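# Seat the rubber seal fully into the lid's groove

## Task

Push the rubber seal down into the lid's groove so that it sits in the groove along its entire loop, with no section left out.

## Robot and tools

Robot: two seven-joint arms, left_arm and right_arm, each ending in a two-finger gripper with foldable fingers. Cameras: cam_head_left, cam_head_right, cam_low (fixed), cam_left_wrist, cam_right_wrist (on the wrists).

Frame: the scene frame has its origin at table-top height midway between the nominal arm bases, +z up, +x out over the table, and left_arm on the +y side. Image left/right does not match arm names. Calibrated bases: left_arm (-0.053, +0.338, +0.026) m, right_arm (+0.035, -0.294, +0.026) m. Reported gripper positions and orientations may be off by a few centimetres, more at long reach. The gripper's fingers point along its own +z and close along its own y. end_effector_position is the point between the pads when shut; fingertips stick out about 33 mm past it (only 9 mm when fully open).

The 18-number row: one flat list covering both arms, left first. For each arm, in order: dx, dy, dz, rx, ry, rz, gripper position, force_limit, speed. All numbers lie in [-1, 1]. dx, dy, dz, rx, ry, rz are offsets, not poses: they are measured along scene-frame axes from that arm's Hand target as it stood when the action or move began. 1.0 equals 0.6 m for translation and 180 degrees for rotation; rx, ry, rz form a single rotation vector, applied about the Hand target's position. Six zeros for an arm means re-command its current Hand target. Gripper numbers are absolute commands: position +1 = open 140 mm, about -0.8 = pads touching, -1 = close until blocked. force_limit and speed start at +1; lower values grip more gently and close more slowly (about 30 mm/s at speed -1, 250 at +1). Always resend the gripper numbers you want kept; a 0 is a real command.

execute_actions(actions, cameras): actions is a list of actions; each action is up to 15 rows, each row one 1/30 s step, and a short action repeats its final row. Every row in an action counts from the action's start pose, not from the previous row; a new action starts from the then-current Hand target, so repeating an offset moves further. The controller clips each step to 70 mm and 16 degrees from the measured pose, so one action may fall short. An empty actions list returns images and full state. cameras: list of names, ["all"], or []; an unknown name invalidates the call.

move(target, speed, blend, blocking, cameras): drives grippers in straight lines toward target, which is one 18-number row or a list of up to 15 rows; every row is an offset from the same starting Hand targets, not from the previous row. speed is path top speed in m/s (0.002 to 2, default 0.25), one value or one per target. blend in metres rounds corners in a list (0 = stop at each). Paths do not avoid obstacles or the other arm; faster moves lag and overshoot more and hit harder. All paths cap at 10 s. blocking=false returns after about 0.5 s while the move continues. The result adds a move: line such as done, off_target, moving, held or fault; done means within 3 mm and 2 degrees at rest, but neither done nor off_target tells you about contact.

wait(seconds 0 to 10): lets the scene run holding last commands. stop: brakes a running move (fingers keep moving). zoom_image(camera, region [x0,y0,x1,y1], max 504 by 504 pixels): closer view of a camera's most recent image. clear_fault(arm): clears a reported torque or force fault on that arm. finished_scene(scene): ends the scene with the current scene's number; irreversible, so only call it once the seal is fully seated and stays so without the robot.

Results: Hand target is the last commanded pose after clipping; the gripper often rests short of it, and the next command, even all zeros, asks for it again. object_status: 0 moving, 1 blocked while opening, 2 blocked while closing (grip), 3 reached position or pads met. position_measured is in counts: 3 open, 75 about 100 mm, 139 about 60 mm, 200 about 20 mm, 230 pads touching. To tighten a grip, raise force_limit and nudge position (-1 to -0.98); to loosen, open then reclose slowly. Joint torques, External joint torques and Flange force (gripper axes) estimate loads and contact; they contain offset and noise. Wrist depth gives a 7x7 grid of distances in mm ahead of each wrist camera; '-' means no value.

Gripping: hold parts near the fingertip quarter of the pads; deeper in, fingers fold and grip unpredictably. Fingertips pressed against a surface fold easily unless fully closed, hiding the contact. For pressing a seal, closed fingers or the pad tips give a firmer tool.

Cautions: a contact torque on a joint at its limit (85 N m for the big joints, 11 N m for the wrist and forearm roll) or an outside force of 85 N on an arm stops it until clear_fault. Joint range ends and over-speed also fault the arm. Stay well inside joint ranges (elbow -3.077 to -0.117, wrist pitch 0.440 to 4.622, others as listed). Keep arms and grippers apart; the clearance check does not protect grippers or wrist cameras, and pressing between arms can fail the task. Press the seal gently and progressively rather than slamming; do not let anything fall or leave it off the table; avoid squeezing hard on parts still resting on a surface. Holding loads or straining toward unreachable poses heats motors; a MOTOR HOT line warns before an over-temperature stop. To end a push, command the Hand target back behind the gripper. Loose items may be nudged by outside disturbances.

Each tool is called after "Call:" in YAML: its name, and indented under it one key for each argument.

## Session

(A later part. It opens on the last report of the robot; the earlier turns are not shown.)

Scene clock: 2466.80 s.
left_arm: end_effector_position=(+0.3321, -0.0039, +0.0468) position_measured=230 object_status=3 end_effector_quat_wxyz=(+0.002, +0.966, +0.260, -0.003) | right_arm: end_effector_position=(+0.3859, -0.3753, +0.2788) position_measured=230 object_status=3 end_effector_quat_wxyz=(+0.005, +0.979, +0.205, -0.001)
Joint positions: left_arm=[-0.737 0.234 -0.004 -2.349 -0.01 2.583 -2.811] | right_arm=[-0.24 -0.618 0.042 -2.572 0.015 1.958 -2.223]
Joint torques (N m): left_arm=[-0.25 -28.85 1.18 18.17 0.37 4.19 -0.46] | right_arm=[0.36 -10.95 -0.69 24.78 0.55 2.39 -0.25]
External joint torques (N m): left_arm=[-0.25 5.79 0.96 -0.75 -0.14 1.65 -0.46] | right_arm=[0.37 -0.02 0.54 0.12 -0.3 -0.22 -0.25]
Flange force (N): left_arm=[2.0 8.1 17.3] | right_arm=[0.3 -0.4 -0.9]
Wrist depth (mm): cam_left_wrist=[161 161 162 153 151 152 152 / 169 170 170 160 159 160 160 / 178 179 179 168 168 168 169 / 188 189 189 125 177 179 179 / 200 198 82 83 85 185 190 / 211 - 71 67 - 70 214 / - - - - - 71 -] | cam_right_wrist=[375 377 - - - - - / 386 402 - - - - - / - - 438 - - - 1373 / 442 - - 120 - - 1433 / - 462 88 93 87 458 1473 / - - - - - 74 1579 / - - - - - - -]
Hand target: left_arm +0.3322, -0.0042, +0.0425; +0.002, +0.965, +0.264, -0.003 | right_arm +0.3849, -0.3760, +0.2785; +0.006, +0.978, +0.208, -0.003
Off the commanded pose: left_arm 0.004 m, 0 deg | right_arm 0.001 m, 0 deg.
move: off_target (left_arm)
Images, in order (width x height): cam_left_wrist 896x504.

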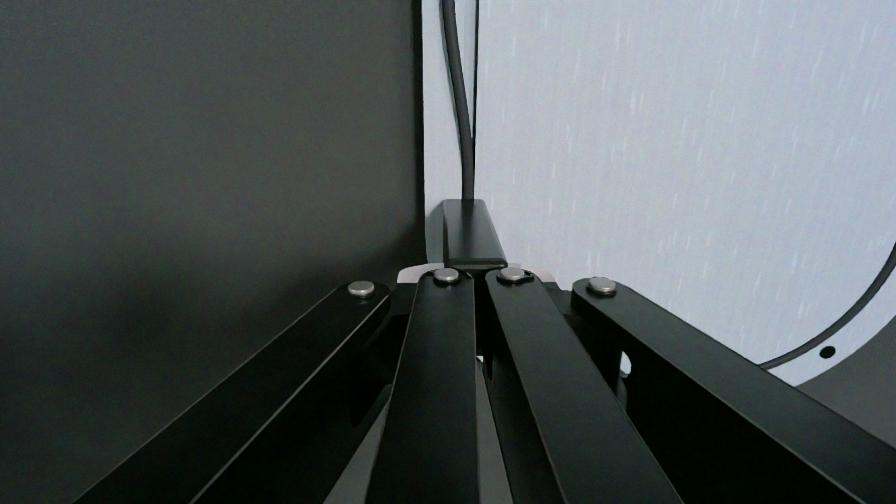

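Call:
move:
  target:
    - [0,0,0.02583,0,0,0,-1,-1,-1,0,0,0,0,0,0,-1,-1,-1]
    - [0.0359,0.0478,0.02583,0,0,0,-1,-1,-1,0,0,0,0,0,0,-1,-1,-1]
    - [0.0359,0.0478,0.00883,0,0,0,-1,-1,-1,0,0,0,0,0,0,-1,-1,-1]
    - [0.0422,0.0368,0.00883,0,0,0,-1,-1,-1,0,0,0,0,0,0,-1,-1,-1]
    - [0.0418,0.0378,0.02583,0,0,0,-1,-1,-1,0,0,0,0,0,0,-1,-1,-1]
    - [0.0324,0.0172,0.02583,0,0,0,-1,-1,-1,0,0,0,0,0,0,-1,-1,-1]
    - [0.0324,0.0172,0.0,0,0,0,-1,-1,-1,0,0,0,0,0,0,-1,-1,-1]
  speed: [0.08,0.12,0.05,0.03,0.08,0.1,0.03]
  cameras: ["cam_left_wrist"]

Call:
zoom_image:
  camera: "cam_left_wrist"
  region: [330, 0, 630, 280]

Scene clock: 2491.27 s.
left_arm: end_effector_position=(+0.3514, +0.0067, +0.0468) position_measured=230 object_status=3 end_effector_quat_wxyz=(+0.002, +0.965, +0.261, -0.003) | right_arm: end_effector_position=(+0.3859, -0.3753, +0.2788) position_measured=230 object_status=3 end_effector_quat_wxyz=(+0.005, +0.979, +0.205, -0.001)
Joint positions: left_arm=[-0.7 0.252 -0.001 -2.321 -0.013 2.571 -2.772] | right_arm=[-0.24 -0.618 0.042 -2.572 0.015 1.958 -2.223]
Joint torques (N m): left_arm=[-0.52 -29.33 0.73 18.49 0.58 4.29 -0.23] | right_arm=[0.38 -10.93 -0.67 24.77 0.56 2.42 -0.25]
External joint torques (N m): left_arm=[-0.47 6.13 0.53 -0.7 0.05 1.73 -0.23] | right_arm=[0.4 -0.02 0.58 0.16 -0.29 -0.18 -0.25]
Flange force (N): left_arm=[2.5 8.8 17.9] | right_arm=[0.4 -0.3 -0.9]
Wrist depth (mm): cam_left_wrist=[161 161 161 153 151 152 152 / 169 169 170 160 159 159 160 / 178 179 179 167 168 168 169 / 189 189 190 125 176 178 178 / 201 199 82 83 85 185 190 / 210 - 71 67 - 70 202 / - - - - - 71 -] | cam_right_wrist=[373 371 379 - 388 385 - / 392 - 395 - - - - / - - - - 430 - 1395 / - - - 120 440 - 1425 / 464 - 88 93 87 87 1490 / 485 - - - - 74 1561 / - - - - - - -]
Hand target: left_arm +0.3517, +0.0062, +0.0425; +0.002, +0.965, +0.264, -0.003 | right_arm +0.3849, -0.3760, +0.2785; +0.006, +0.978, +0.208, -0.003
Off the commanded pose: left_arm 0.004 m, 0 deg | right_arm 0.001 m, 0 deg.
move: off_target (left_arm)
Images, in order (width x height): cam_left_wrist 896x504.

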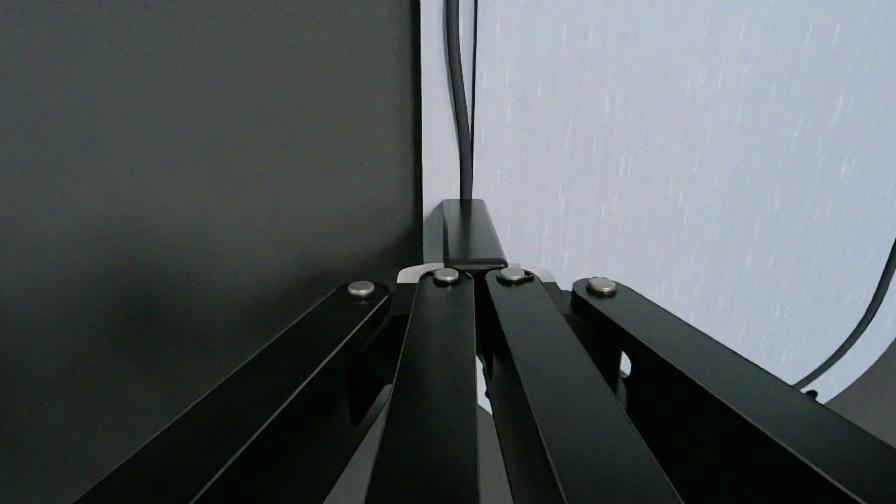

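Scaled by 1.680 from the camera's 896x504 image, which has a finer 1280x720 frame.

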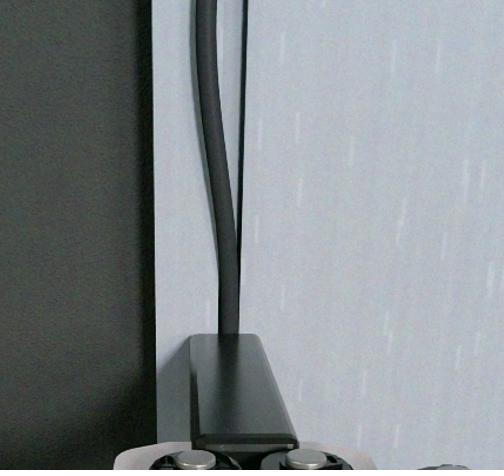

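Call:
move:
  target:
    - [0,0,0.02583,0,0,0,-1,-1,-1,0,0,0,0,0,0,-1,-1,-1]
    - [0.03547,0.04848,0.02583,0,0,0,-1,-1,-1,0,0,0,0,0,0,-1,-1,-1]
    - [0.03547,0.04848,0.00883,0,0,0,-1,-1,-1,0,0,0,0,0,0,-1,-1,-1]
    - [0.04182,0.03753,0.00883,0,0,0,-1,-1,-1,0,0,0,0,0,0,-1,-1,-1]
    - [0.04132,0.0384,0.02583,0,0,0,-1,-1,-1,0,0,0,0,0,0,-1,-1,-1]
    - [0.03197,0.01795,0.02583,0,0,0,-1,-1,-1,0,0,0,0,0,0,-1,-1,-1]
    - [0.03197,0.01795,0.0,0,0,0,-1,-1,-1,0,0,0,0,0,0,-1,-1,-1]
  speed: [0.08,0.12,0.05,0.03,0.08,0.1,0.03]
  cameras: ["cam_left_wrist"]

Call:
zoom_image:
  camera: "cam_left_wrist"
  region: [330, 0, 630, 280]

Scene clock: 2510.53 s.
left_arm: end_effector_position=(+0.3714, +0.0165, +0.0469) position_measured=230 object_status=3 end_effector_quat_wxyz=(+0.003, +0.965, +0.261, -0.002) | right_arm: end_effector_position=(+0.3859, -0.3753, +0.2788) position_measured=230 object_status=3 end_effector_quat_wxyz=(+0.005, +0.979, +0.205, -0.001)
Joint positions: left_arm=[-0.663 0.272 0 -2.29 -0.013 2.563 -2.733] | right_arm=[-0.24 -0.618 0.042 -2.572 0.015 1.958 -2.223]
Joint torques (N m): left_arm=[-0.35 -30.61 0.83 18.14 0.6 3.73 -0.3] | right_arm=[0.35 -10.98 -0.67 24.76 0.55 2.4 -0.29]
External joint torques (N m): left_arm=[-0.26 5.62 0.64 -1.22 0.07 1.16 -0.3] | right_arm=[0.39 -0.02 0.6 0.13 -0.3 -0.2 -0.29]
Flange force (N): left_arm=[2.1 6.4 15.2] | right_arm=[0.3 -0.4 -0.8]
Wrist depth (mm): cam_left_wrist=[161 161 161 153 152 152 152 / 168 169 170 161 159 160 160 / 178 179 179 168 169 169 170 / 189 189 189 125 176 179 180 / 200 199 82 83 85 185 191 / 211 - 71 67 - 70 201 / - - - - - 71 -] | cam_right_wrist=[374 378 382 - - - - / 390 - - - - - - / 415 - - - - - 1351 / 452 440 - 120 433 - 1417 / - - 88 93 87 87 1490 / - - - - - 74 1579 / - - - - - - -]
Hand target: left_arm +0.3708, +0.0169, +0.0425; +0.002, +0.965, +0.264, -0.003 | right_arm +0.3849, -0.3760, +0.2785; +0.006, +0.978, +0.208, -0.003
Off the commanded pose: left_arm 0.004 m, 0 deg | right_arm 0.001 m, 0 deg.
move: off_target (left_arm)
Images, in order (width x height): cam_left_wrist 896x504.

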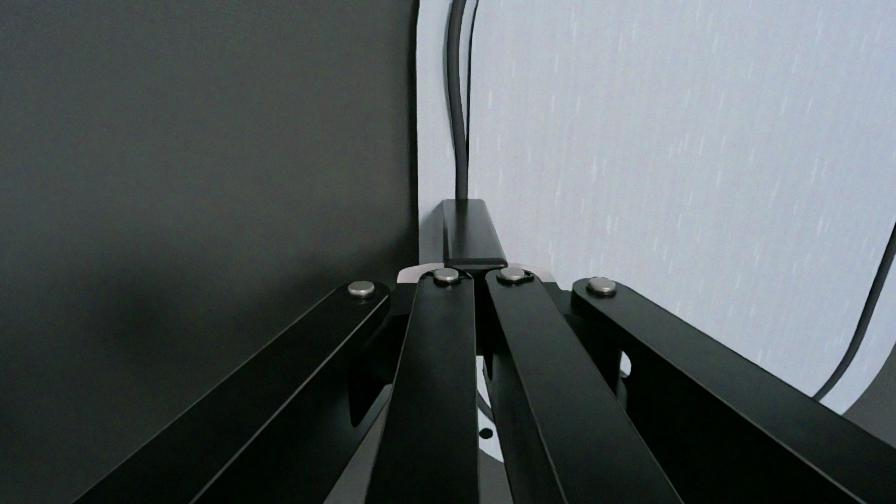

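Scaled by 1.680 from the camera's 896x504 image, which has a finer 1280x720 frame.

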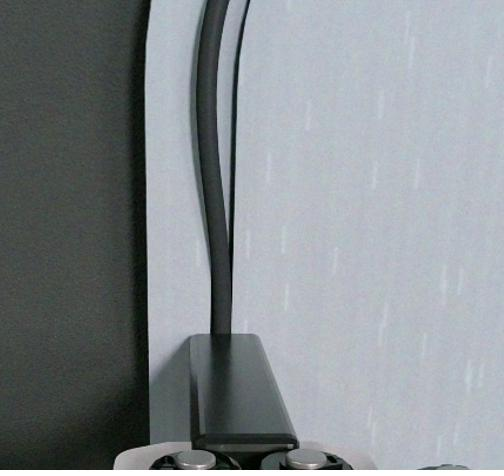

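Call:
move:
  target:
    - [0,0,0.02583,0,0,0,-1,-1,-1,0,0,0,0,0,0,-1,-1,-1]
    - [0.03422,0.05065,0.02583,0,0,0,-1,-1,-1,0,0,0,0,0,0,-1,-1,-1]
    - [0.03422,0.05065,0.00883,0,0,0,-1,-1,-1,0,0,0,0,0,0,-1,-1,-1]
    - [0.04023,0.04027,0.00883,0,0,0,-1,-1,-1,0,0,0,0,0,0,-1,-1,-1]
    - [0.03973,0.04113,0.02583,0,0,0,-1,-1,-1,0,0,0,0,0,0,-1,-1,-1]
    - [0.03038,0.02068,0.02583,0,0,0,-1,-1,-1,0,0,0,0,0,0,-1,-1,-1]
    - [0.03038,0.02068,0.0,0,0,0,-1,-1,-1,0,0,0,0,0,0,-1,-1,-1]
  speed: [0.08,0.12,0.05,0.03,0.08,0.1,0.03]
  cameras: ["cam_left_wrist"]

Call:
zoom_image:
  camera: "cam_left_wrist"
  region: [330, 0, 630, 280]

Scene clock: 2536.60 s.
left_arm: end_effector_position=(+0.3894, +0.0294, +0.0469) position_measured=230 object_status=3 end_effector_quat_wxyz=(+0.003, +0.965, +0.261, -0.003) | right_arm: end_effector_position=(+0.3859, -0.3753, +0.2788) position_measured=230 object_status=3 end_effector_quat_wxyz=(+0.005, +0.979, +0.205, -0.001)
Joint positions: left_arm=[-0.624 0.288 0.001 -2.264 -0.013 2.552 -2.694] | right_arm=[-0.24 -0.618 0.042 -2.572 0.015 1.958 -2.223]
Joint velocities: left_arm=[0 0 0.001 0 0 0.004 0] | right_arm=[within noise]
Joint torques (N m): left_arm=[-1.26 -31.09 0.12 18.59 0.37 3.76 -0.31] | right_arm=[0.39 -10.95 -0.7 24.77 0.54 2.41 -0.25]
External joint torques (N m): left_arm=[-1.18 5.89 -0.11 -1.01 -0.17 1.17 -0.32] | right_arm=[0.39 0.08 0.53 0.06 -0.31 -0.21 -0.25]
Flange force (N): left_arm=[1.5 8.2 15.6] | right_arm=[0.4 -0.2 -0.6]
Wrist depth (mm): cam_left_wrist=[161 161 162 154 152 152 152 / 169 169 170 160 159 160 161 / 178 179 179 168 168 169 169 / 188 189 189 125 176 179 179 / 200 199 82 83 85 185 191 / 211 - 71 67 - 70 201 / - - - - - 71 -] | cam_right_wrist=[375 377 - - - - - / 381 400 - 394 - - 408 / 427 - - - - - 1324 / 440 439 437 120 427 - 1417 / - - 88 93 87 87 1490 / - - - - - 74 1551 / - - - - - - -]
Hand target: left_arm +0.3891, +0.0293, +0.0425; +0.002, +0.965, +0.264, -0.003 | right_arm +0.3849, -0.3760, +0.2785; +0.006, +0.978, +0.208, -0.003
Off the commanded pose: left_arm 0.004 m, 0 deg | right_arm 0.001 m, 0 deg.
move: off_target (left_arm)
Images, in order (width x height): cam_left_wrist 896x504.

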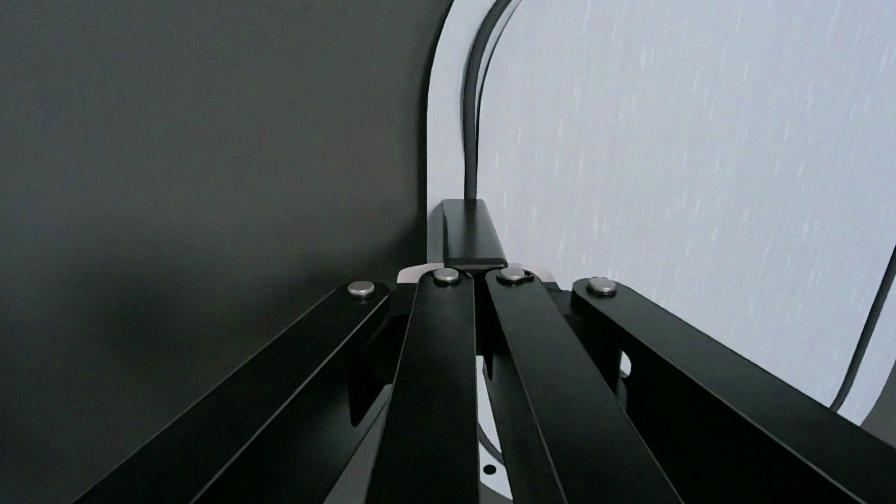

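Scaled by 1.680 from the camera's 896x504 image, which has a finer 1280x720 frame.

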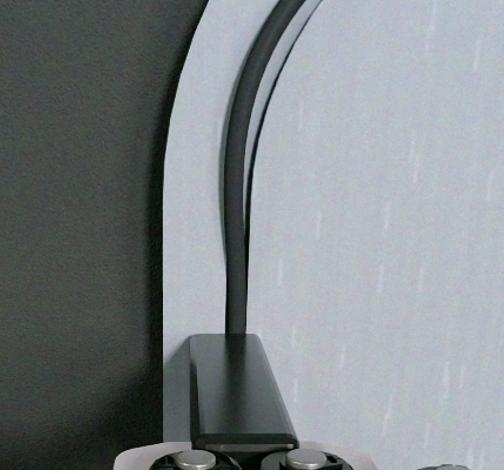

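Call:
move:
  target:
    - [0,0,0.15,0,0,0,-1,-1,-1,0,0,0,0,0,0,-1,-1,-1]
  speed: [0.15]
  cameras: ["cam_left_wrist"]

Call:
zoom_image:
  camera: "cam_left_wrist"
  region: [430, 0, 896, 270]

Scene clock: 2545.73 s.
left_arm: end_effector_position=(+0.3899, +0.0280, +0.1331) position_measured=230 object_status=3 end_effector_quat_wxyz=(+0.005, +0.965, +0.262, -0.002) | right_arm: end_effector_position=(+0.3859, -0.3753, +0.2788) position_measured=230 object_status=3 end_effector_quat_wxyz=(+0.005, +0.979, +0.205, -0.001)
Joint positions: left_arm=[-0.624 0.12 0.001 -2.231 -0.013 2.356 -2.698] | right_arm=[-0.24 -0.618 0.042 -2.572 0.015 1.958 -2.223]
Joint velocities: left_arm=[0 0 0 -0.001 0 -0.004 0] | right_arm=[within noise]
Joint torques (N m): left_arm=[-0.68 -33.36 0.21 21.94 0.92 2.36 -0.29] | right_arm=[0.34 -10.94 -0.66 24.76 0.54 2.4 -0.24]
External joint torques (N m): left_arm=[-0.73 0.59 0.03 -0.06 0.24 -0.21 -0.29] | right_arm=[0.36 0.03 0.6 0.1 -0.31 -0.21 -0.24]
Flange force (N): left_arm=[-0.6 1.9 0.5] | right_arm=[0.4 -0.4 -0.8]
Wrist depth (mm): cam_left_wrist=[236 237 238 234 229 230 241 / 249 250 251 243 241 243 253 / 262 263 265 255 255 256 270 / 277 278 280 115 267 272 286 / 294 292 82 83 85 283 303 / 310 - 71 67 - 70 320 / - - - - - 71 -] | cam_right_wrist=[373 375 - - - - - / - - - - - - - / - - - 410 - - 1338 / 443 - - 120 433 - 1425 / 467 - 88 93 87 87 1473 / - - - - - 74 1542 / - - - - - - -]
Hand target: left_arm +0.3891, +0.0293, +0.1325; +0.002, +0.965, +0.264, -0.003 | right_arm +0.3849, -0.3760, +0.2785; +0.006, +0.978, +0.208, -0.003
Off the commanded pose: left_arm 0.002 m, 0 deg | right_arm 0.001 m, 0 deg.
move: done
Images, in order (width x height): cam_left_wrist 896x504.

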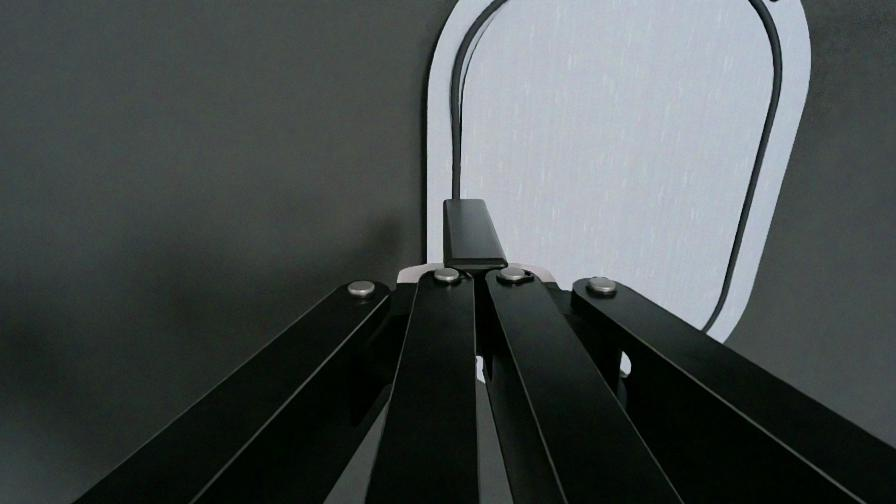

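Scaled by 1.082 from the camera's 896x504 image, which has a finer 1280x720 frame.

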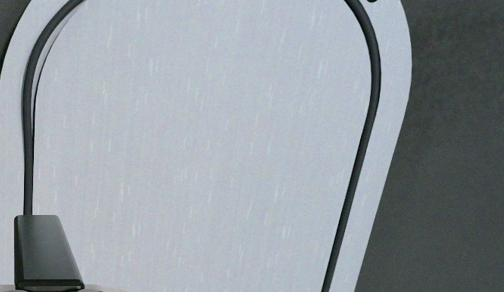

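Call:
move:
  target:
    - [-0.1,-0.05,0.08,0,0,0,-1,-1,-1,0,0,0,0,0,0,-1,-1,-1]
  speed: [0.2]
  cameras: ["cam_left_wrist", "cam_head_left"]

Call:
zoom_image:
  camera: "cam_left_wrist"
  region: [400, 0, 800, 240]

Scene clock: 2551.60 s.
left_arm: end_effector_position=(+0.3308, -0.0017, +0.1813) position_measured=230 object_status=3 end_effector_quat_wxyz=(+0.005, +0.965, +0.261, -0.002) | right_arm: end_effector_position=(+0.3859, -0.3753, +0.2788) position_measured=230 object_status=3 end_effector_quat_wxyz=(+0.005, +0.979, +0.205, -0.001)
Joint positions: left_arm=[-0.685 -0.032 -0.052 -2.285 -0.013 2.259 -2.811] | right_arm=[-0.24 -0.618 0.042 -2.572 0.015 1.958 -2.223]
Joint velocities: left_arm=[0.001 0 0 0 0.001 -0.001 -0.009] | right_arm=[within noise]
Joint torques (N m): left_arm=[-0.67 -29.18 0.05 22.41 0.73 2.38 -0.29] | right_arm=[0.37 -10.95 -0.69 24.75 0.54 2.41 -0.26]
External joint torques (N m): left_arm=[-0.47 0.73 0.23 -0.69 -0.01 -0.2 -0.3] | right_arm=[0.36 -0.07 0.52 0.16 -0.31 -0.19 -0.26]
Flange force (N): left_arm=[-0.8 0.1 1.3] | right_arm=[0.2 -0.3 -0.9]
Wrist depth (mm): cam_left_wrist=[280 280 282 276 273 274 287 / 293 294 296 290 290 291 302 / 310 311 312 306 304 307 318 / 328 328 330 115 319 335 338 / 346 344 79 83 85 348 360 / 365 - 71 67 - 70 379 / - - - - - 71 -] | cam_right_wrist=[375 375 - - 387 - - / 388 - - - - - - / - - - 416 - - 1338 / - - - 120 - - 1425 / - - 88 93 87 87 1507 / - - - - - 74 1570 / - - - - - - -]
Hand target: left_arm +0.3291, -0.0007, +0.1805; +0.002, +0.965, +0.264, -0.003 | right_arm +0.3849, -0.3760, +0.2785; +0.006, +0.978, +0.208, -0.003
Off the commanded pose: left_arm 0.002 m, 0 deg | right_arm 0.001 m, 0 deg.
move: done
Images, in order (width x height): cam_head_left 896x504, cam_left_wrist 896x504.

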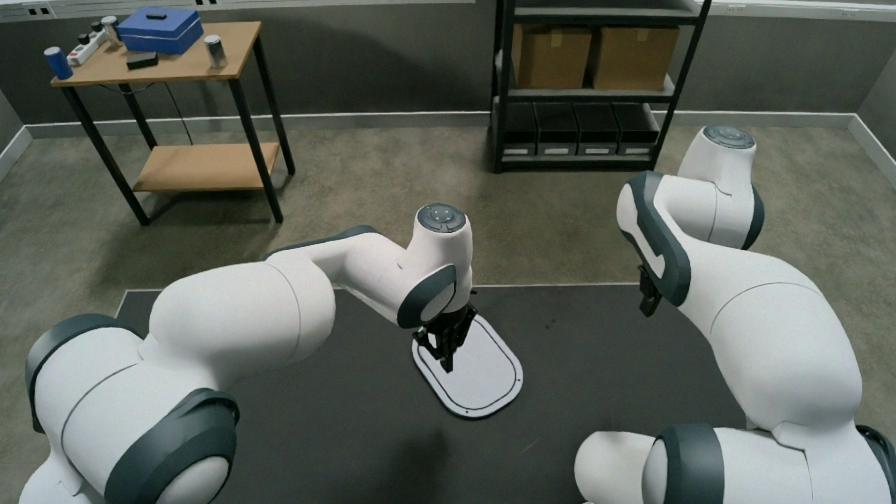

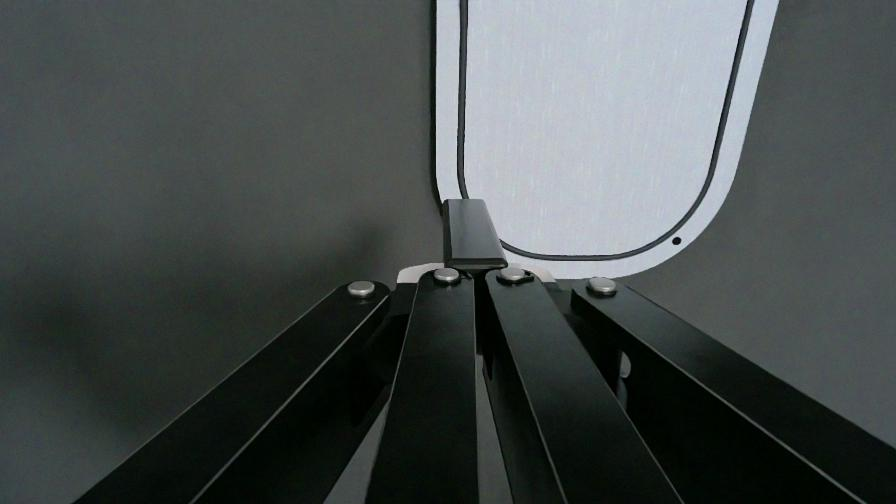

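Scaled by 1.260 from the camera's 896x504 image, which has a finer 1280x720 frame.

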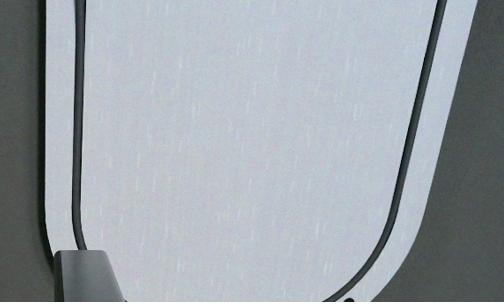

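Call:
move:
  target:
    - [0.0932,0.0845,-0.1,0,0,-0.2778,-1,-1,-1,0,0,0,0,0,0,-1,-1,-1]
  speed: [0.2]
  cameras: ["cam_left_wrist"]

Call:
zoom_image:
  camera: "cam_left_wrist"
  region: [430, 0, 896, 270]

Scene clock: 2566.07 s.
left_arm: end_effector_position=(+0.3839, +0.0514, +0.1204) position_measured=230 object_status=3 end_effector_quat_wxyz=(-0.001, +0.986, -0.167, -0.005) | right_arm: end_effector_position=(+0.3859, -0.3753, +0.2788) position_measured=230 object_status=3 end_effector_quat_wxyz=(+0.005, +0.979, +0.205, -0.001)
Joint positions: left_arm=[-0.57 0.105 -0.027 -2.286 0.001 2.382 -1.815] | right_arm=[-0.24 -0.618 0.042 -2.572 0.015 1.958 -2.223]
Joint velocities: left_arm=[0 0 0.001 0 -0.001 0 0.006] | right_arm=[within noise]
Joint torques (N m): left_arm=[-0.61 -31.97 0.09 22.03 0.11 2.92 0.14] | right_arm=[0.35 -10.94 -0.68 24.79 0.54 2.4 -0.27]
External joint torques (N m): left_arm=[-0.58 1.23 0.09 0.37 -0.5 0.3 0.14] | right_arm=[0.34 -0.02 0.53 0.21 -0.31 -0.19 -0.27]
Flange force (N): left_arm=[4.0 1.2 2.6] | right_arm=[0.4 -0.1 -1.0]
Wrist depth (mm): cam_left_wrist=[225 226 226 217 218 219 220 / 237 238 239 228 228 231 232 / 250 251 252 250 242 243 247 / 266 266 266 119 255 258 271 / 282 279 82 83 85 281 290 / 297 - 71 67 - 70 304 / - - - - - 71 -] | cam_right_wrist=[373 374 384 - 393 - - / - - - - - - - / 432 - - - - 419 1324 / - - - 120 - - 1425 / 465 - 88 87 87 87 1498 / - - - - - 74 1561 / - - - - - - -]
Hand target: left_arm +0.3850, +0.0500, +0.1205; +0.001, +0.986, -0.169, -0.004 | right_arm +0.3849, -0.3760, +0.2785; +0.006, +0.978, +0.208, -0.003
Off the commanded pose: left_arm 0.002 m, 0 deg | right_arm 0.001 m, 0 deg.
move: done
Images, in order (width x height): cam_left_wrist 896x504.

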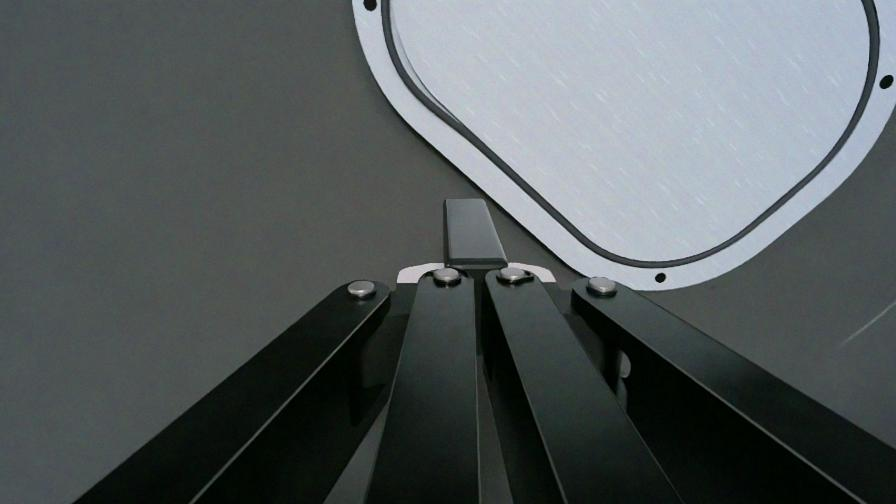

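Scaled by 1.082 from the camera's 896x504 image, which has a finer 1280x720 frame.

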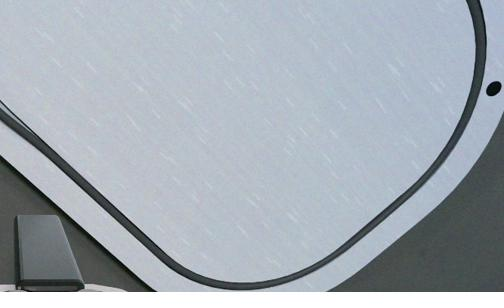

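Call:
zoom_image:
  camera: "cam_left_wrist"
  region: [330, 0, 530, 150]

Scaled by 2.520 from the camera's 896x504 image, which has a finer 1280x720 frame.

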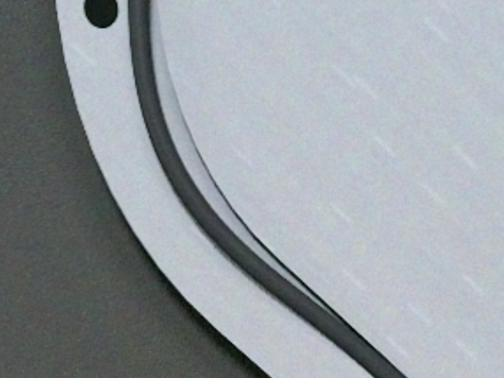

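Call:
move:
  target:
    - [0.0868,0.0303,-0.1008,0,0,0.186,-1,-1,-1,0,0,0,0,0,0,-1,-1,-1]
    - [0.0868,0.0303,-0.1212,0,0,0.186,-1,-1,-1,0,0,0,0,0,0,-1,-1,-1]
    - [0.0893,0.0207,-0.1212,0,0,0.186,-1,-1,-1,0,0,0,0,0,0,-1,-1,-1]
    - [0.0892,0.0217,-0.1042,0,0,0.186,-1,-1,-1,0,0,0,0,0,0,-1,-1,-1]
    - [0.092,0.0087,-0.1042,0,0,0.186,-1,-1,-1,0,0,0,0,0,0,-1,-1,-1]
    - [0.092,0.0087,-0.13,0,0,0.186,-1,-1,-1,0,0,0,0,0,0,-1,-1,-1]
  speed: [0.2,0.05,0.03,0.08,0.1,0.03]
  cameras: ["cam_left_wrist"]

Call:
zoom_image:
  camera: "cam_left_wrist"
  region: [330, 0, 630, 280]

Scene clock: 2604.03 s.
left_arm: end_effector_position=(+0.4408, +0.0540, +0.0467) position_measured=230 object_status=3 end_effector_quat_wxyz=(+0.002, +0.993, +0.119, -0.002) | right_arm: end_effector_position=(+0.3859, -0.3753, +0.2788) position_measured=230 object_status=3 end_effector_quat_wxyz=(+0.005, +0.979, +0.205, -0.001)
Joint positions: left_arm=[-0.638 0.359 0.1 -2.151 -0.07 2.507 -2.28] | right_arm=[-0.24 -0.618 0.042 -2.572 0.015 1.958 -2.223]
Joint torques (N m): left_arm=[0 -34.5 2.33 18.58 0.21 3.37 -0.23] | right_arm=[0.33 -10.91 -0.69 24.76 0.55 2.41 -0.25]
External joint torques (N m): left_arm=[0.14 4.97 0.94 -1.53 -0.35 0.76 -0.23] | right_arm=[0.33 -0.03 0.53 0.15 -0.29 -0.2 -0.25]
Flange force (N): left_arm=[3.5 2.9 11.7] | right_arm=[0.3 -0.3 -0.9]
Wrist depth (mm): cam_left_wrist=[160 161 162 162 151 152 152 / 169 169 169 167 159 160 161 / 178 179 179 168 169 169 170 / 188 188 189 124 176 179 180 / 200 198 82 83 85 185 191 / 210 - 71 67 - 70 201 / - - - - - 71 -] | cam_right_wrist=[375 377 386 - - - - / 394 - 405 - - - - / - - - - 414 421 1395 / - - - 120 432 - 1433 / - - 88 93 87 87 1490 / - - - - - 74 1570 / - - - - - - -]
Hand target: left_arm +0.4402, +0.0553, +0.0425; +0.002, +0.993, +0.122, -0.003 | right_arm +0.3849, -0.3760, +0.2785; +0.006, +0.978, +0.208, -0.003
Off the commanded pose: left_arm 0.004 m, 0 deg | right_arm 0.001 m, 0 deg.
move: off_target (left_arm)
Images, in order (width x height): cam_left_wrist 896x504.

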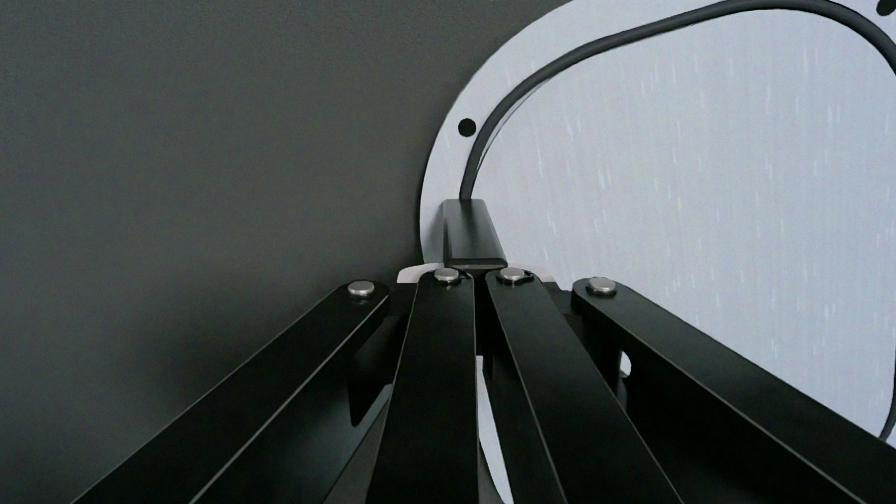

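Scaled by 1.680 from the camera's 896x504 image, which has a finer 1280x720 frame.

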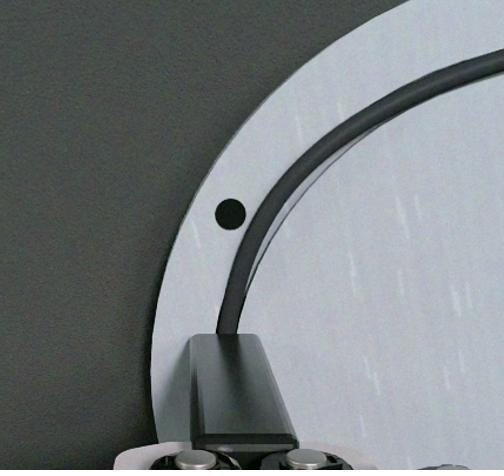

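Call:
move:
  target:
    - [0,0,0.02583,0,0,0,-1,-1,-1,0,0,0,0,0,0,-1,-1,-1]
    - [0.072,0.0213,0.02583,0,0,-0.172,-1,-1,-1,0,0,0,0,0,0,-1,-1,-1]
    - [0.072,0.0213,0.0088,0,0,-0.172,-1,-1,-1,0,0,0,0,0,0,-1,-1,-1]
    - [0.069,0.0115,0.0088,0,0,-0.172,-1,-1,-1,0,0,0,0,0,0,-1,-1,-1]
    - [0.0692,0.0127,0.02583,0,0,-0.172,-1,-1,-1,0,0,0,0,0,0,-1,-1,-1]
    - [0.0555,0.0035,0.02583,0,0,-0.172,-1,-1,-1,0,0,0,0,0,0,-1,-1,-1]
    - [0.0555,0.0035,0,0,0,-0.172,-1,-1,-1,0,0,0,0,0,0,-1,-1,-1]
  speed: [0.08,0.12,0.05,0.03,0.08,0.1,0.03]
  cameras: ["cam_left_wrist"]

Call:
zoom_image:
  camera: "cam_left_wrist"
  region: [330, 0, 630, 280]

Scene clock: 2627.20 s.
left_arm: end_effector_position=(+0.4741, +0.0547, +0.0473) position_measured=230 object_status=3 end_effector_quat_wxyz=(+0.003, +0.989, -0.150, -0.002) | right_arm: end_effector_position=(+0.3859, -0.3753, +0.2788) position_measured=230 object_status=3 end_effector_quat_wxyz=(+0.005, +0.979, +0.205, -0.001)
Joint positions: left_arm=[-0.445 0.426 -0.064 -2.037 0.032 2.46 -1.78] | right_arm=[-0.24 -0.618 0.042 -2.572 0.015 1.958 -2.223]
Joint torques (N m): left_arm=[-0.07 -37.89 0.99 19.39 0.78 3.24 -0.34] | right_arm=[0.3 -10.98 -0.69 24.74 0.55 2.4 -0.25]
External joint torques (N m): left_arm=[-0.26 4.46 1.29 -1.46 0.22 0.59 -0.34] | right_arm=[0.27 -0.08 0.51 0.11 -0.3 -0.2 -0.25]
Flange force (N): left_arm=[3.9 1.3 10.1] | right_arm=[0.0 -0.4 -0.8]
Wrist depth (mm): cam_left_wrist=[160 160 162 160 152 152 153 / 168 168 170 162 160 160 161 / 177 179 179 169 169 169 170 / 187 188 189 125 177 179 180 / 199 198 82 83 85 187 192 / 210 - 71 67 - 70 202 / - - - - - 71 -] | cam_right_wrist=[374 373 394 390 - - - / 385 397 - - - - - / 427 423 - - - - 1351 / 449 438 - 120 - - 1410 / - 457 88 93 87 87 1490 / - - - - - 74 1533 / - - - - - - -]
Hand target: left_arm +0.4735, +0.0574, +0.0425; +0.001, +0.989, -0.147, -0.004 | right_arm +0.3849, -0.3760, +0.2785; +0.006, +0.978, +0.208, -0.003
Off the commanded pose: left_arm 0.006 m, 0 deg | right_arm 0.001 m, 0 deg.
move: off_target (left_arm)
Images, in order (width x height): cam_left_wrist 896x504.

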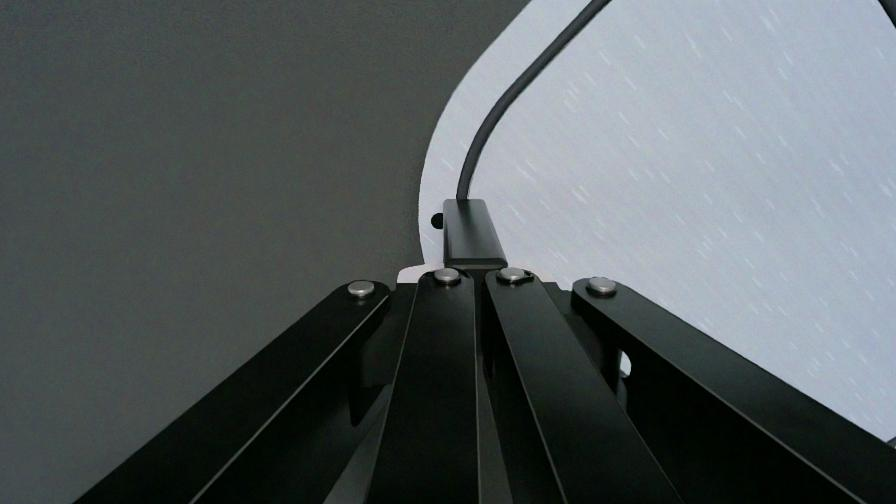

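Scaled by 1.680 from the camera's 896x504 image, which has a finer 1280x720 frame.

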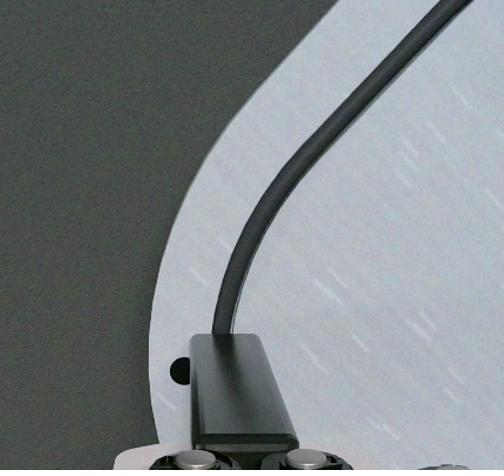

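Call:
move:
  target:
    - [0,0,0.0167,0,0,0,-1,-1,-1,0,0,0,0,0,0,-1,-1,-1]
    - [0.0432,-0.02,0.0167,0,0,-0.1056,-1,-1,-1,0,0,0,0,0,0,-1,-1,-1]
    - [0.0432,-0.02,0,0,0,-0.1056,-1,-1,-1,0,0,0,0,0,0,-1,-1,-1]
  speed: [0.06,0.1,0.03]

Call:
move:
  target:
    - [0,0,0.0167,0,0,0,-1,-1,-1,0,0,0,0,0,0,-1,-1,-1]
    - [0.021,-0.0215,0.0167,0,0,-0.089,-1,-1,-1,0,0,0,0,0,0,-1,-1,-1]
    - [0.021,-0.0215,0,0,0,-0.089,-1,-1,-1,0,0,0,0,0,0,-1,-1,-1]
  speed: [0.06,0.1,0.03]
  cameras: ["cam_left_wrist"]

Scene clock: 2656.43 s.
left_arm: end_effector_position=(+0.4997, +0.0444, +0.0477) position_measured=230 object_status=3 end_effector_quat_wxyz=(+0.002, +0.952, -0.305, -0.003) | right_arm: end_effector_position=(+0.3859, -0.3753, +0.2788) position_measured=230 object_status=3 end_effector_quat_wxyz=(+0.005, +0.979, +0.205, -0.001)
Joint positions: left_arm=[-0.354 0.499 -0.158 -1.919 0.106 2.405 -1.506] | right_arm=[-0.24 -0.618 0.042 -2.572 0.015 1.958 -2.223]
Joint velocities: left_arm=[0.001 0.002 0.001 0 0.001 0.005 0.002] | right_arm=[within noise]
Joint torques (N m): left_arm=[-0.24 -39.86 -0.96 20.45 1.25 3.35 0.11] | right_arm=[0.37 -10.96 -0.67 24.73 0.55 2.4 -0.25]
External joint torques (N m): left_arm=[-0.07 4.74 1.26 -0.9 0.66 0.72 0.11] | right_arm=[0.41 0.1 0.6 -0.05 -0.3 -0.23 -0.25]
Flange force (N): left_arm=[7.1 -1.2 10.6] | right_arm=[0.3 -0.5 -0.4]
Wrist depth (mm): cam_left_wrist=[160 160 162 160 152 152 153 / 168 168 170 166 160 160 162 / 177 178 178 169 168 169 170 / 188 188 189 125 177 180 180 / 199 198 82 83 85 187 192 / 210 - 71 67 - 70 203 / - - - - - 71 -] | cam_right_wrist=[374 371 - - - 390 - / 380 410 - 404 401 - - / - - - - - - 1395 / - - 450 120 431 - 1433 / - - 88 93 87 87 1490 / 497 - - - - 74 1579 / - - - - - - -]
Hand target: left_arm +0.4994, +0.0454, +0.0425; +0.001, +0.951, -0.308, -0.004 | right_arm +0.3849, -0.3760, +0.2785; +0.006, +0.978, +0.208, -0.003
Off the commanded pose: left_arm 0.005 m, 0 deg | right_arm 0.001 m, 0 deg.
move: off_target (left_arm)

Scene clock: 2659.80 s.
left_arm: end_effector_position=(+0.5123, +0.0314, +0.0480) position_measured=230 object_status=3 end_effector_quat_wxyz=(+0.001, +0.901, -0.435, -0.003) | right_arm: end_effector_position=(+0.3859, -0.3753, +0.2788) position_measured=230 object_status=3 end_effector_quat_wxyz=(+0.005, +0.979, +0.205, -0.001)
Joint positions: left_arm=[-0.292 0.55 -0.239 -1.843 0.175 2.367 -1.278] | right_arm=[-0.24 -0.618 0.042 -2.572 0.015 1.958 -2.223]
Joint velocities: left_arm=[-0.001 0.001 0 -0.001 0.002 0.004 0] | right_arm=[within noise]
Joint torques (N m): left_arm=[-0.37 -40.6 -2.19 20.71 1.34 3.36 0.12] | right_arm=[0.38 -10.97 -0.7 24.78 0.55 2.41 -0.27]
External joint torques (N m): left_arm=[-0.16 5.5 1.71 -1.07 0.75 0.7 0.12] | right_arm=[0.36 0.05 0.51 0.07 -0.31 -0.2 -0.27]
Flange force (N): left_arm=[8.2 -3.7 12.0] | right_arm=[0.3 -0.2 -0.7]
Wrist depth (mm): cam_left_wrist=[957 160 162 159 152 152 153 / 172 168 170 162 159 160 161 / 177 178 179 168 169 169 170 / 187 188 189 125 177 179 180 / 199 198 82 83 85 187 193 / 209 - 71 67 - 70 203 / - - - - - 71 -] | cam_right_wrist=[374 373 - - - - - / - - - - - - 415 / - - 421 418 - - 1331 / - - - 120 - - 1425 / 469 - 88 93 87 98 1490 / - - - - - 74 1570 / - - - - - - -]
Hand target: left_arm +0.5120, +0.0325, +0.0425; +0.000, +0.899, -0.438, -0.004 | right_arm +0.3849, -0.3760, +0.2785; +0.006, +0.978, +0.208, -0.003
Off the commanded pose: left_arm 0.006 m, 0 deg | right_arm 0.001 m, 0 deg.
move: off_target (left_arm)
Images, in order (width x height): cam_left_wrist 896x504.

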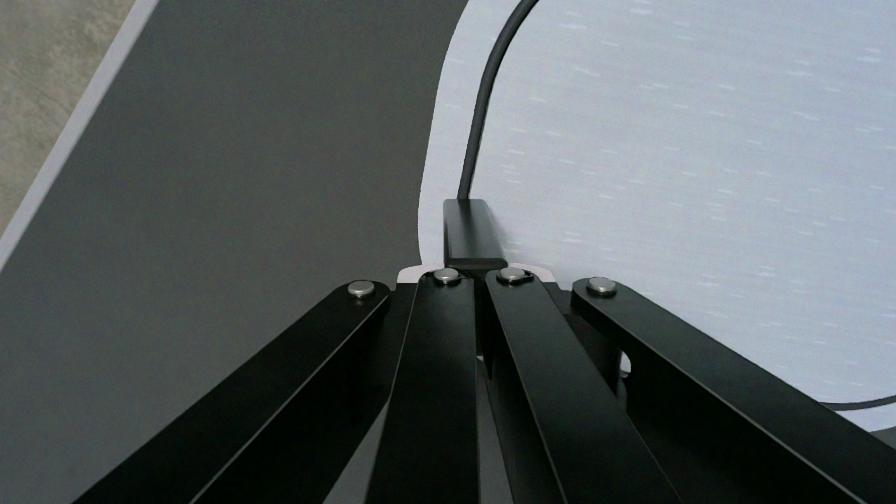

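Call:
move:
  target:
    - [0,0,0.0167,0,0,0,-1,-1,-1,0,0,0,0,0,0,-1,-1,-1]
    - [-0.05,-0.0083,0.0167,0,0,0,-1,-1,-1,0,0,0,0,0,0,-1,-1,-1]
    - [-0.05,-0.0083,0,0,0,0,-1,-1,-1,0,0,0,0,0,0,-1,-1,-1]
  speed: [0.06,0.1,0.03]
  cameras: ["cam_left_wrist"]

Call:
zoom_image:
  camera: "cam_left_wrist"
  region: [400, 0, 700, 280]

Scene clock: 2668.53 s.
left_arm: end_effector_position=(+0.4829, +0.0272, +0.0472) position_measured=230 object_status=3 end_effector_quat_wxyz=(+0.000, +0.898, -0.440, -0.003) | right_arm: end_effector_position=(+0.3859, -0.3753, +0.2788) position_measured=230 object_status=3 end_effector_quat_wxyz=(+0.005, +0.979, +0.205, -0.001)
Joint positions: left_arm=[-0.306 0.493 -0.248 -1.943 0.174 2.41 -1.298] | right_arm=[-0.24 -0.618 0.042 -2.572 0.015 1.958 -2.223]
Joint velocities: left_arm=[-0.002 0.001 0.001 0.001 0 0.004 -0.005] | right_arm=[within noise]
Joint torques (N m): left_arm=[-0.84 -39.63 -2.57 20.27 0.75 3.52 -0.32] | right_arm=[0.36 -10.97 -0.7 24.76 0.55 2.4 -0.26]
External joint torques (N m): left_arm=[-0.89 4.19 0.87 -0.96 0.19 0.88 -0.32] | right_arm=[0.41 0.03 0.59 0.1 -0.3 -0.21 -0.26]
Flange force (N): left_arm=[5.9 -0.6 10.3] | right_arm=[0.4 -0.4 -0.8]
Wrist depth (mm): cam_left_wrist=[159 159 160 150 151 151 152 / 167 168 165 158 159 160 160 / 177 178 176 167 168 169 170 / 187 187 186 125 176 179 179 / 198 197 82 83 85 186 191 / 209 - 71 67 - 70 201 / - - - - - 71 -] | cam_right_wrist=[373 378 - - - - 392 / 386 - - - 403 - - / - - - - 437 - 1440 / 451 - - 120 - - 1417 / 470 - 88 93 87 99 1515 / - - - - - 74 1570 / - - - - - - -]
Hand target: left_arm +0.4820, +0.0275, +0.0425; +0.000, +0.899, -0.438, -0.004 | right_arm +0.3849, -0.3760, +0.2785; +0.006, +0.978, +0.208, -0.003
Off the commanded pose: left_arm 0.005 m, 0 deg | right_arm 0.001 m, 0 deg.
move: off_target (left_arm)
Images, in order (width x height): cam_left_wrist 896x504.

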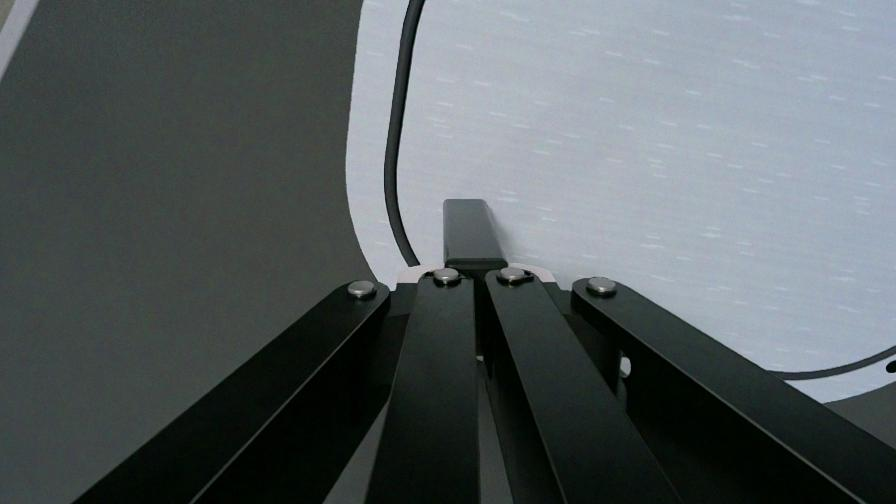

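Scaled by 1.680 from the camera's 896x504 image, which has a finer 1280x720 frame.

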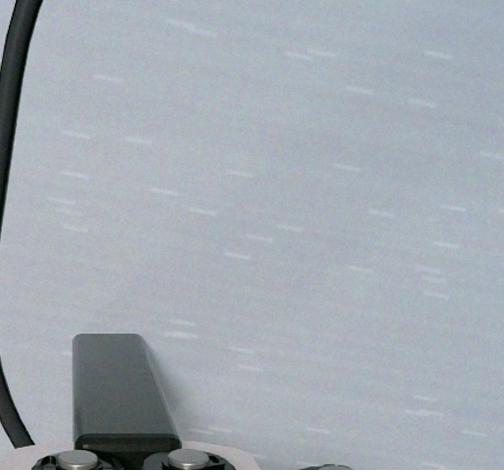

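Call:
move:
  target:
    - [0,0,0.05,0,0,0,-1,-1,-1,0,0,0,0,0,0,-1,-1,-1]
    - [-0.06,-0.045,0.21,0,0,0,-1,-1,-1,0,0,0,0,0,0,-1,-1,-1]
  speed: [0.1,0.2]
  cameras: ["cam_left_wrist"]

Call:
zoom_image:
  camera: "cam_left_wrist"
  region: [300, 0, 804, 284]

Scene clock: 2709.57 s.
left_arm: end_effector_position=(+0.4482, +0.0001, +0.1700) position_measured=230 object_status=3 end_effector_quat_wxyz=(-0.001, +0.897, -0.441, +0.000) | right_arm: end_effector_position=(+0.3859, -0.3753, +0.2788) position_measured=230 object_status=3 end_effector_quat_wxyz=(+0.005, +0.979, +0.205, -0.001)
Joint positions: left_arm=[-0.319 0.256 -0.31 -1.948 0.098 2.19 -1.316] | right_arm=[-0.24 -0.618 0.042 -2.572 0.015 1.958 -2.223]
Joint velocities: left_arm=[0.001 0.001 0 0.001 -0.001 -0.005 -0.002] | right_arm=[within noise]
Joint torques (N m): left_arm=[-0.74 -37.75 -2.19 23.43 0.19 2.39 -0.36] | right_arm=[0.35 -10.98 -0.69 24.77 0.55 2.4 -0.24]
External joint torques (N m): left_arm=[-0.98 1.01 -0.07 -0.21 -0.51 -0.27 -0.36] | right_arm=[0.41 -0.04 0.61 0.11 -0.29 -0.21 -0.24]
Flange force (N): left_arm=[3.1 0.8 0.9] | right_arm=[0.3 -0.5 -0.8]
Wrist depth (mm): cam_left_wrist=[1071 269 265 261 262 263 276 / 1095 284 279 275 276 277 291 / 301 299 296 290 291 294 306 / 316 315 316 119 305 319 325 / 334 333 79 83 85 335 344 / 351 - 71 67 - 70 363 / - - - - - 71 -] | cam_right_wrist=[376 368 - - - 383 - / 383 402 - - - - 402 / - - - 412 - 424 1331 / - - - 120 439 - 1402 / - - 88 93 87 87 1465 / - - - - - 74 1561 / - - - - - - -]
Hand target: left_arm +0.4460, +0.0005, +0.1685; +0.000, +0.899, -0.438, -0.004 | right_arm +0.3849, -0.3760, +0.2785; +0.006, +0.978, +0.208, -0.003
Off the commanded pose: left_arm 0.003 m, 1 deg | right_arm 0.001 m, 0 deg.
move: done
Images, in order (width x height): cam_left_wrist 896x504.

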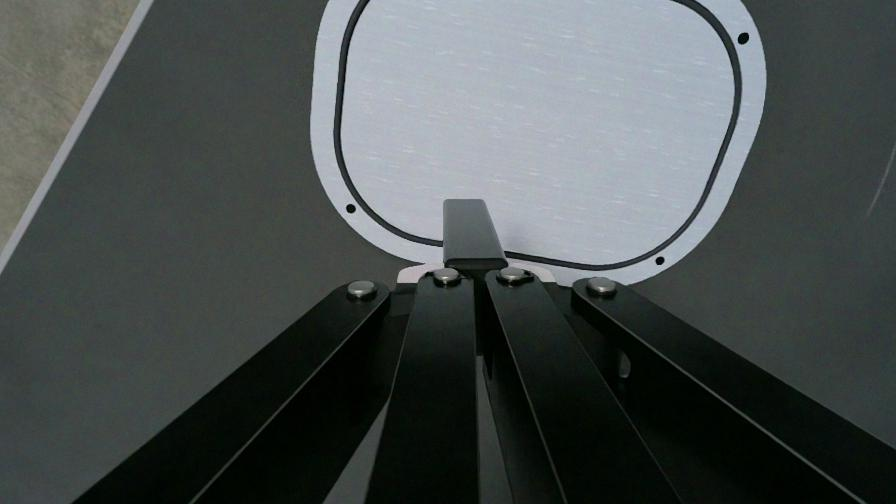

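Scaled by 1.000.

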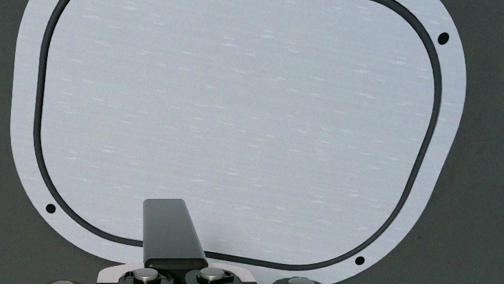

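Call:
zoom_image:
  camera: "cam_left_wrist"
  region: [580, 0, 800, 124]

Call:
zoom_image:
  camera: "cam_left_wrist"
  region: [560, 120, 780, 284]

Call:
zoom_image:
  camera: "cam_left_wrist"
  region: [290, 0, 510, 124]

Call:
zoom_image:
  camera: "cam_left_wrist"
  region: [290, 110, 510, 274]

Scaled by 2.291 from the camera's 896x504 image, which has a finer 1280x720 frame.

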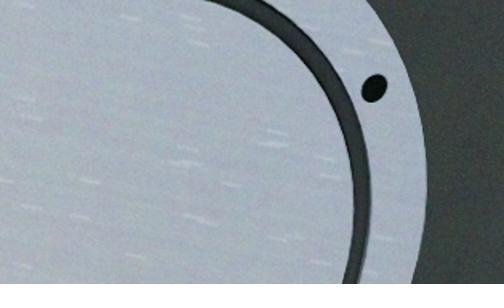

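Scaled by 2.291 from the camera's 896x504 image, which has a finer 1280x720 frame.

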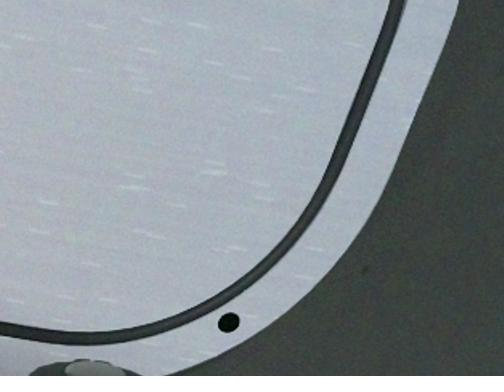

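Scaled by 2.291 from the camera's 896x504 image, which has a finer 1280x720 frame.

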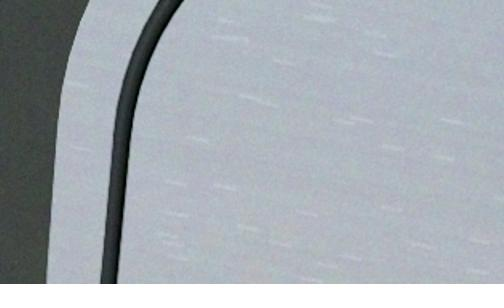

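Scaled by 2.291 from the camera's 896x504 image, which has a finer 1280x720 frame.

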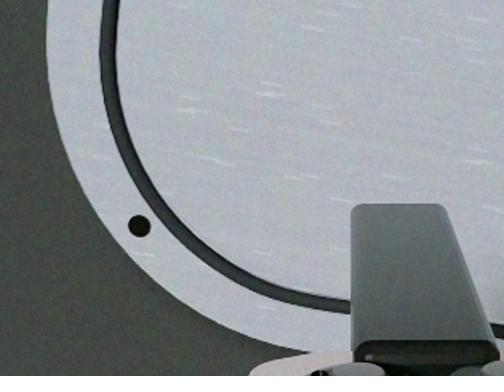

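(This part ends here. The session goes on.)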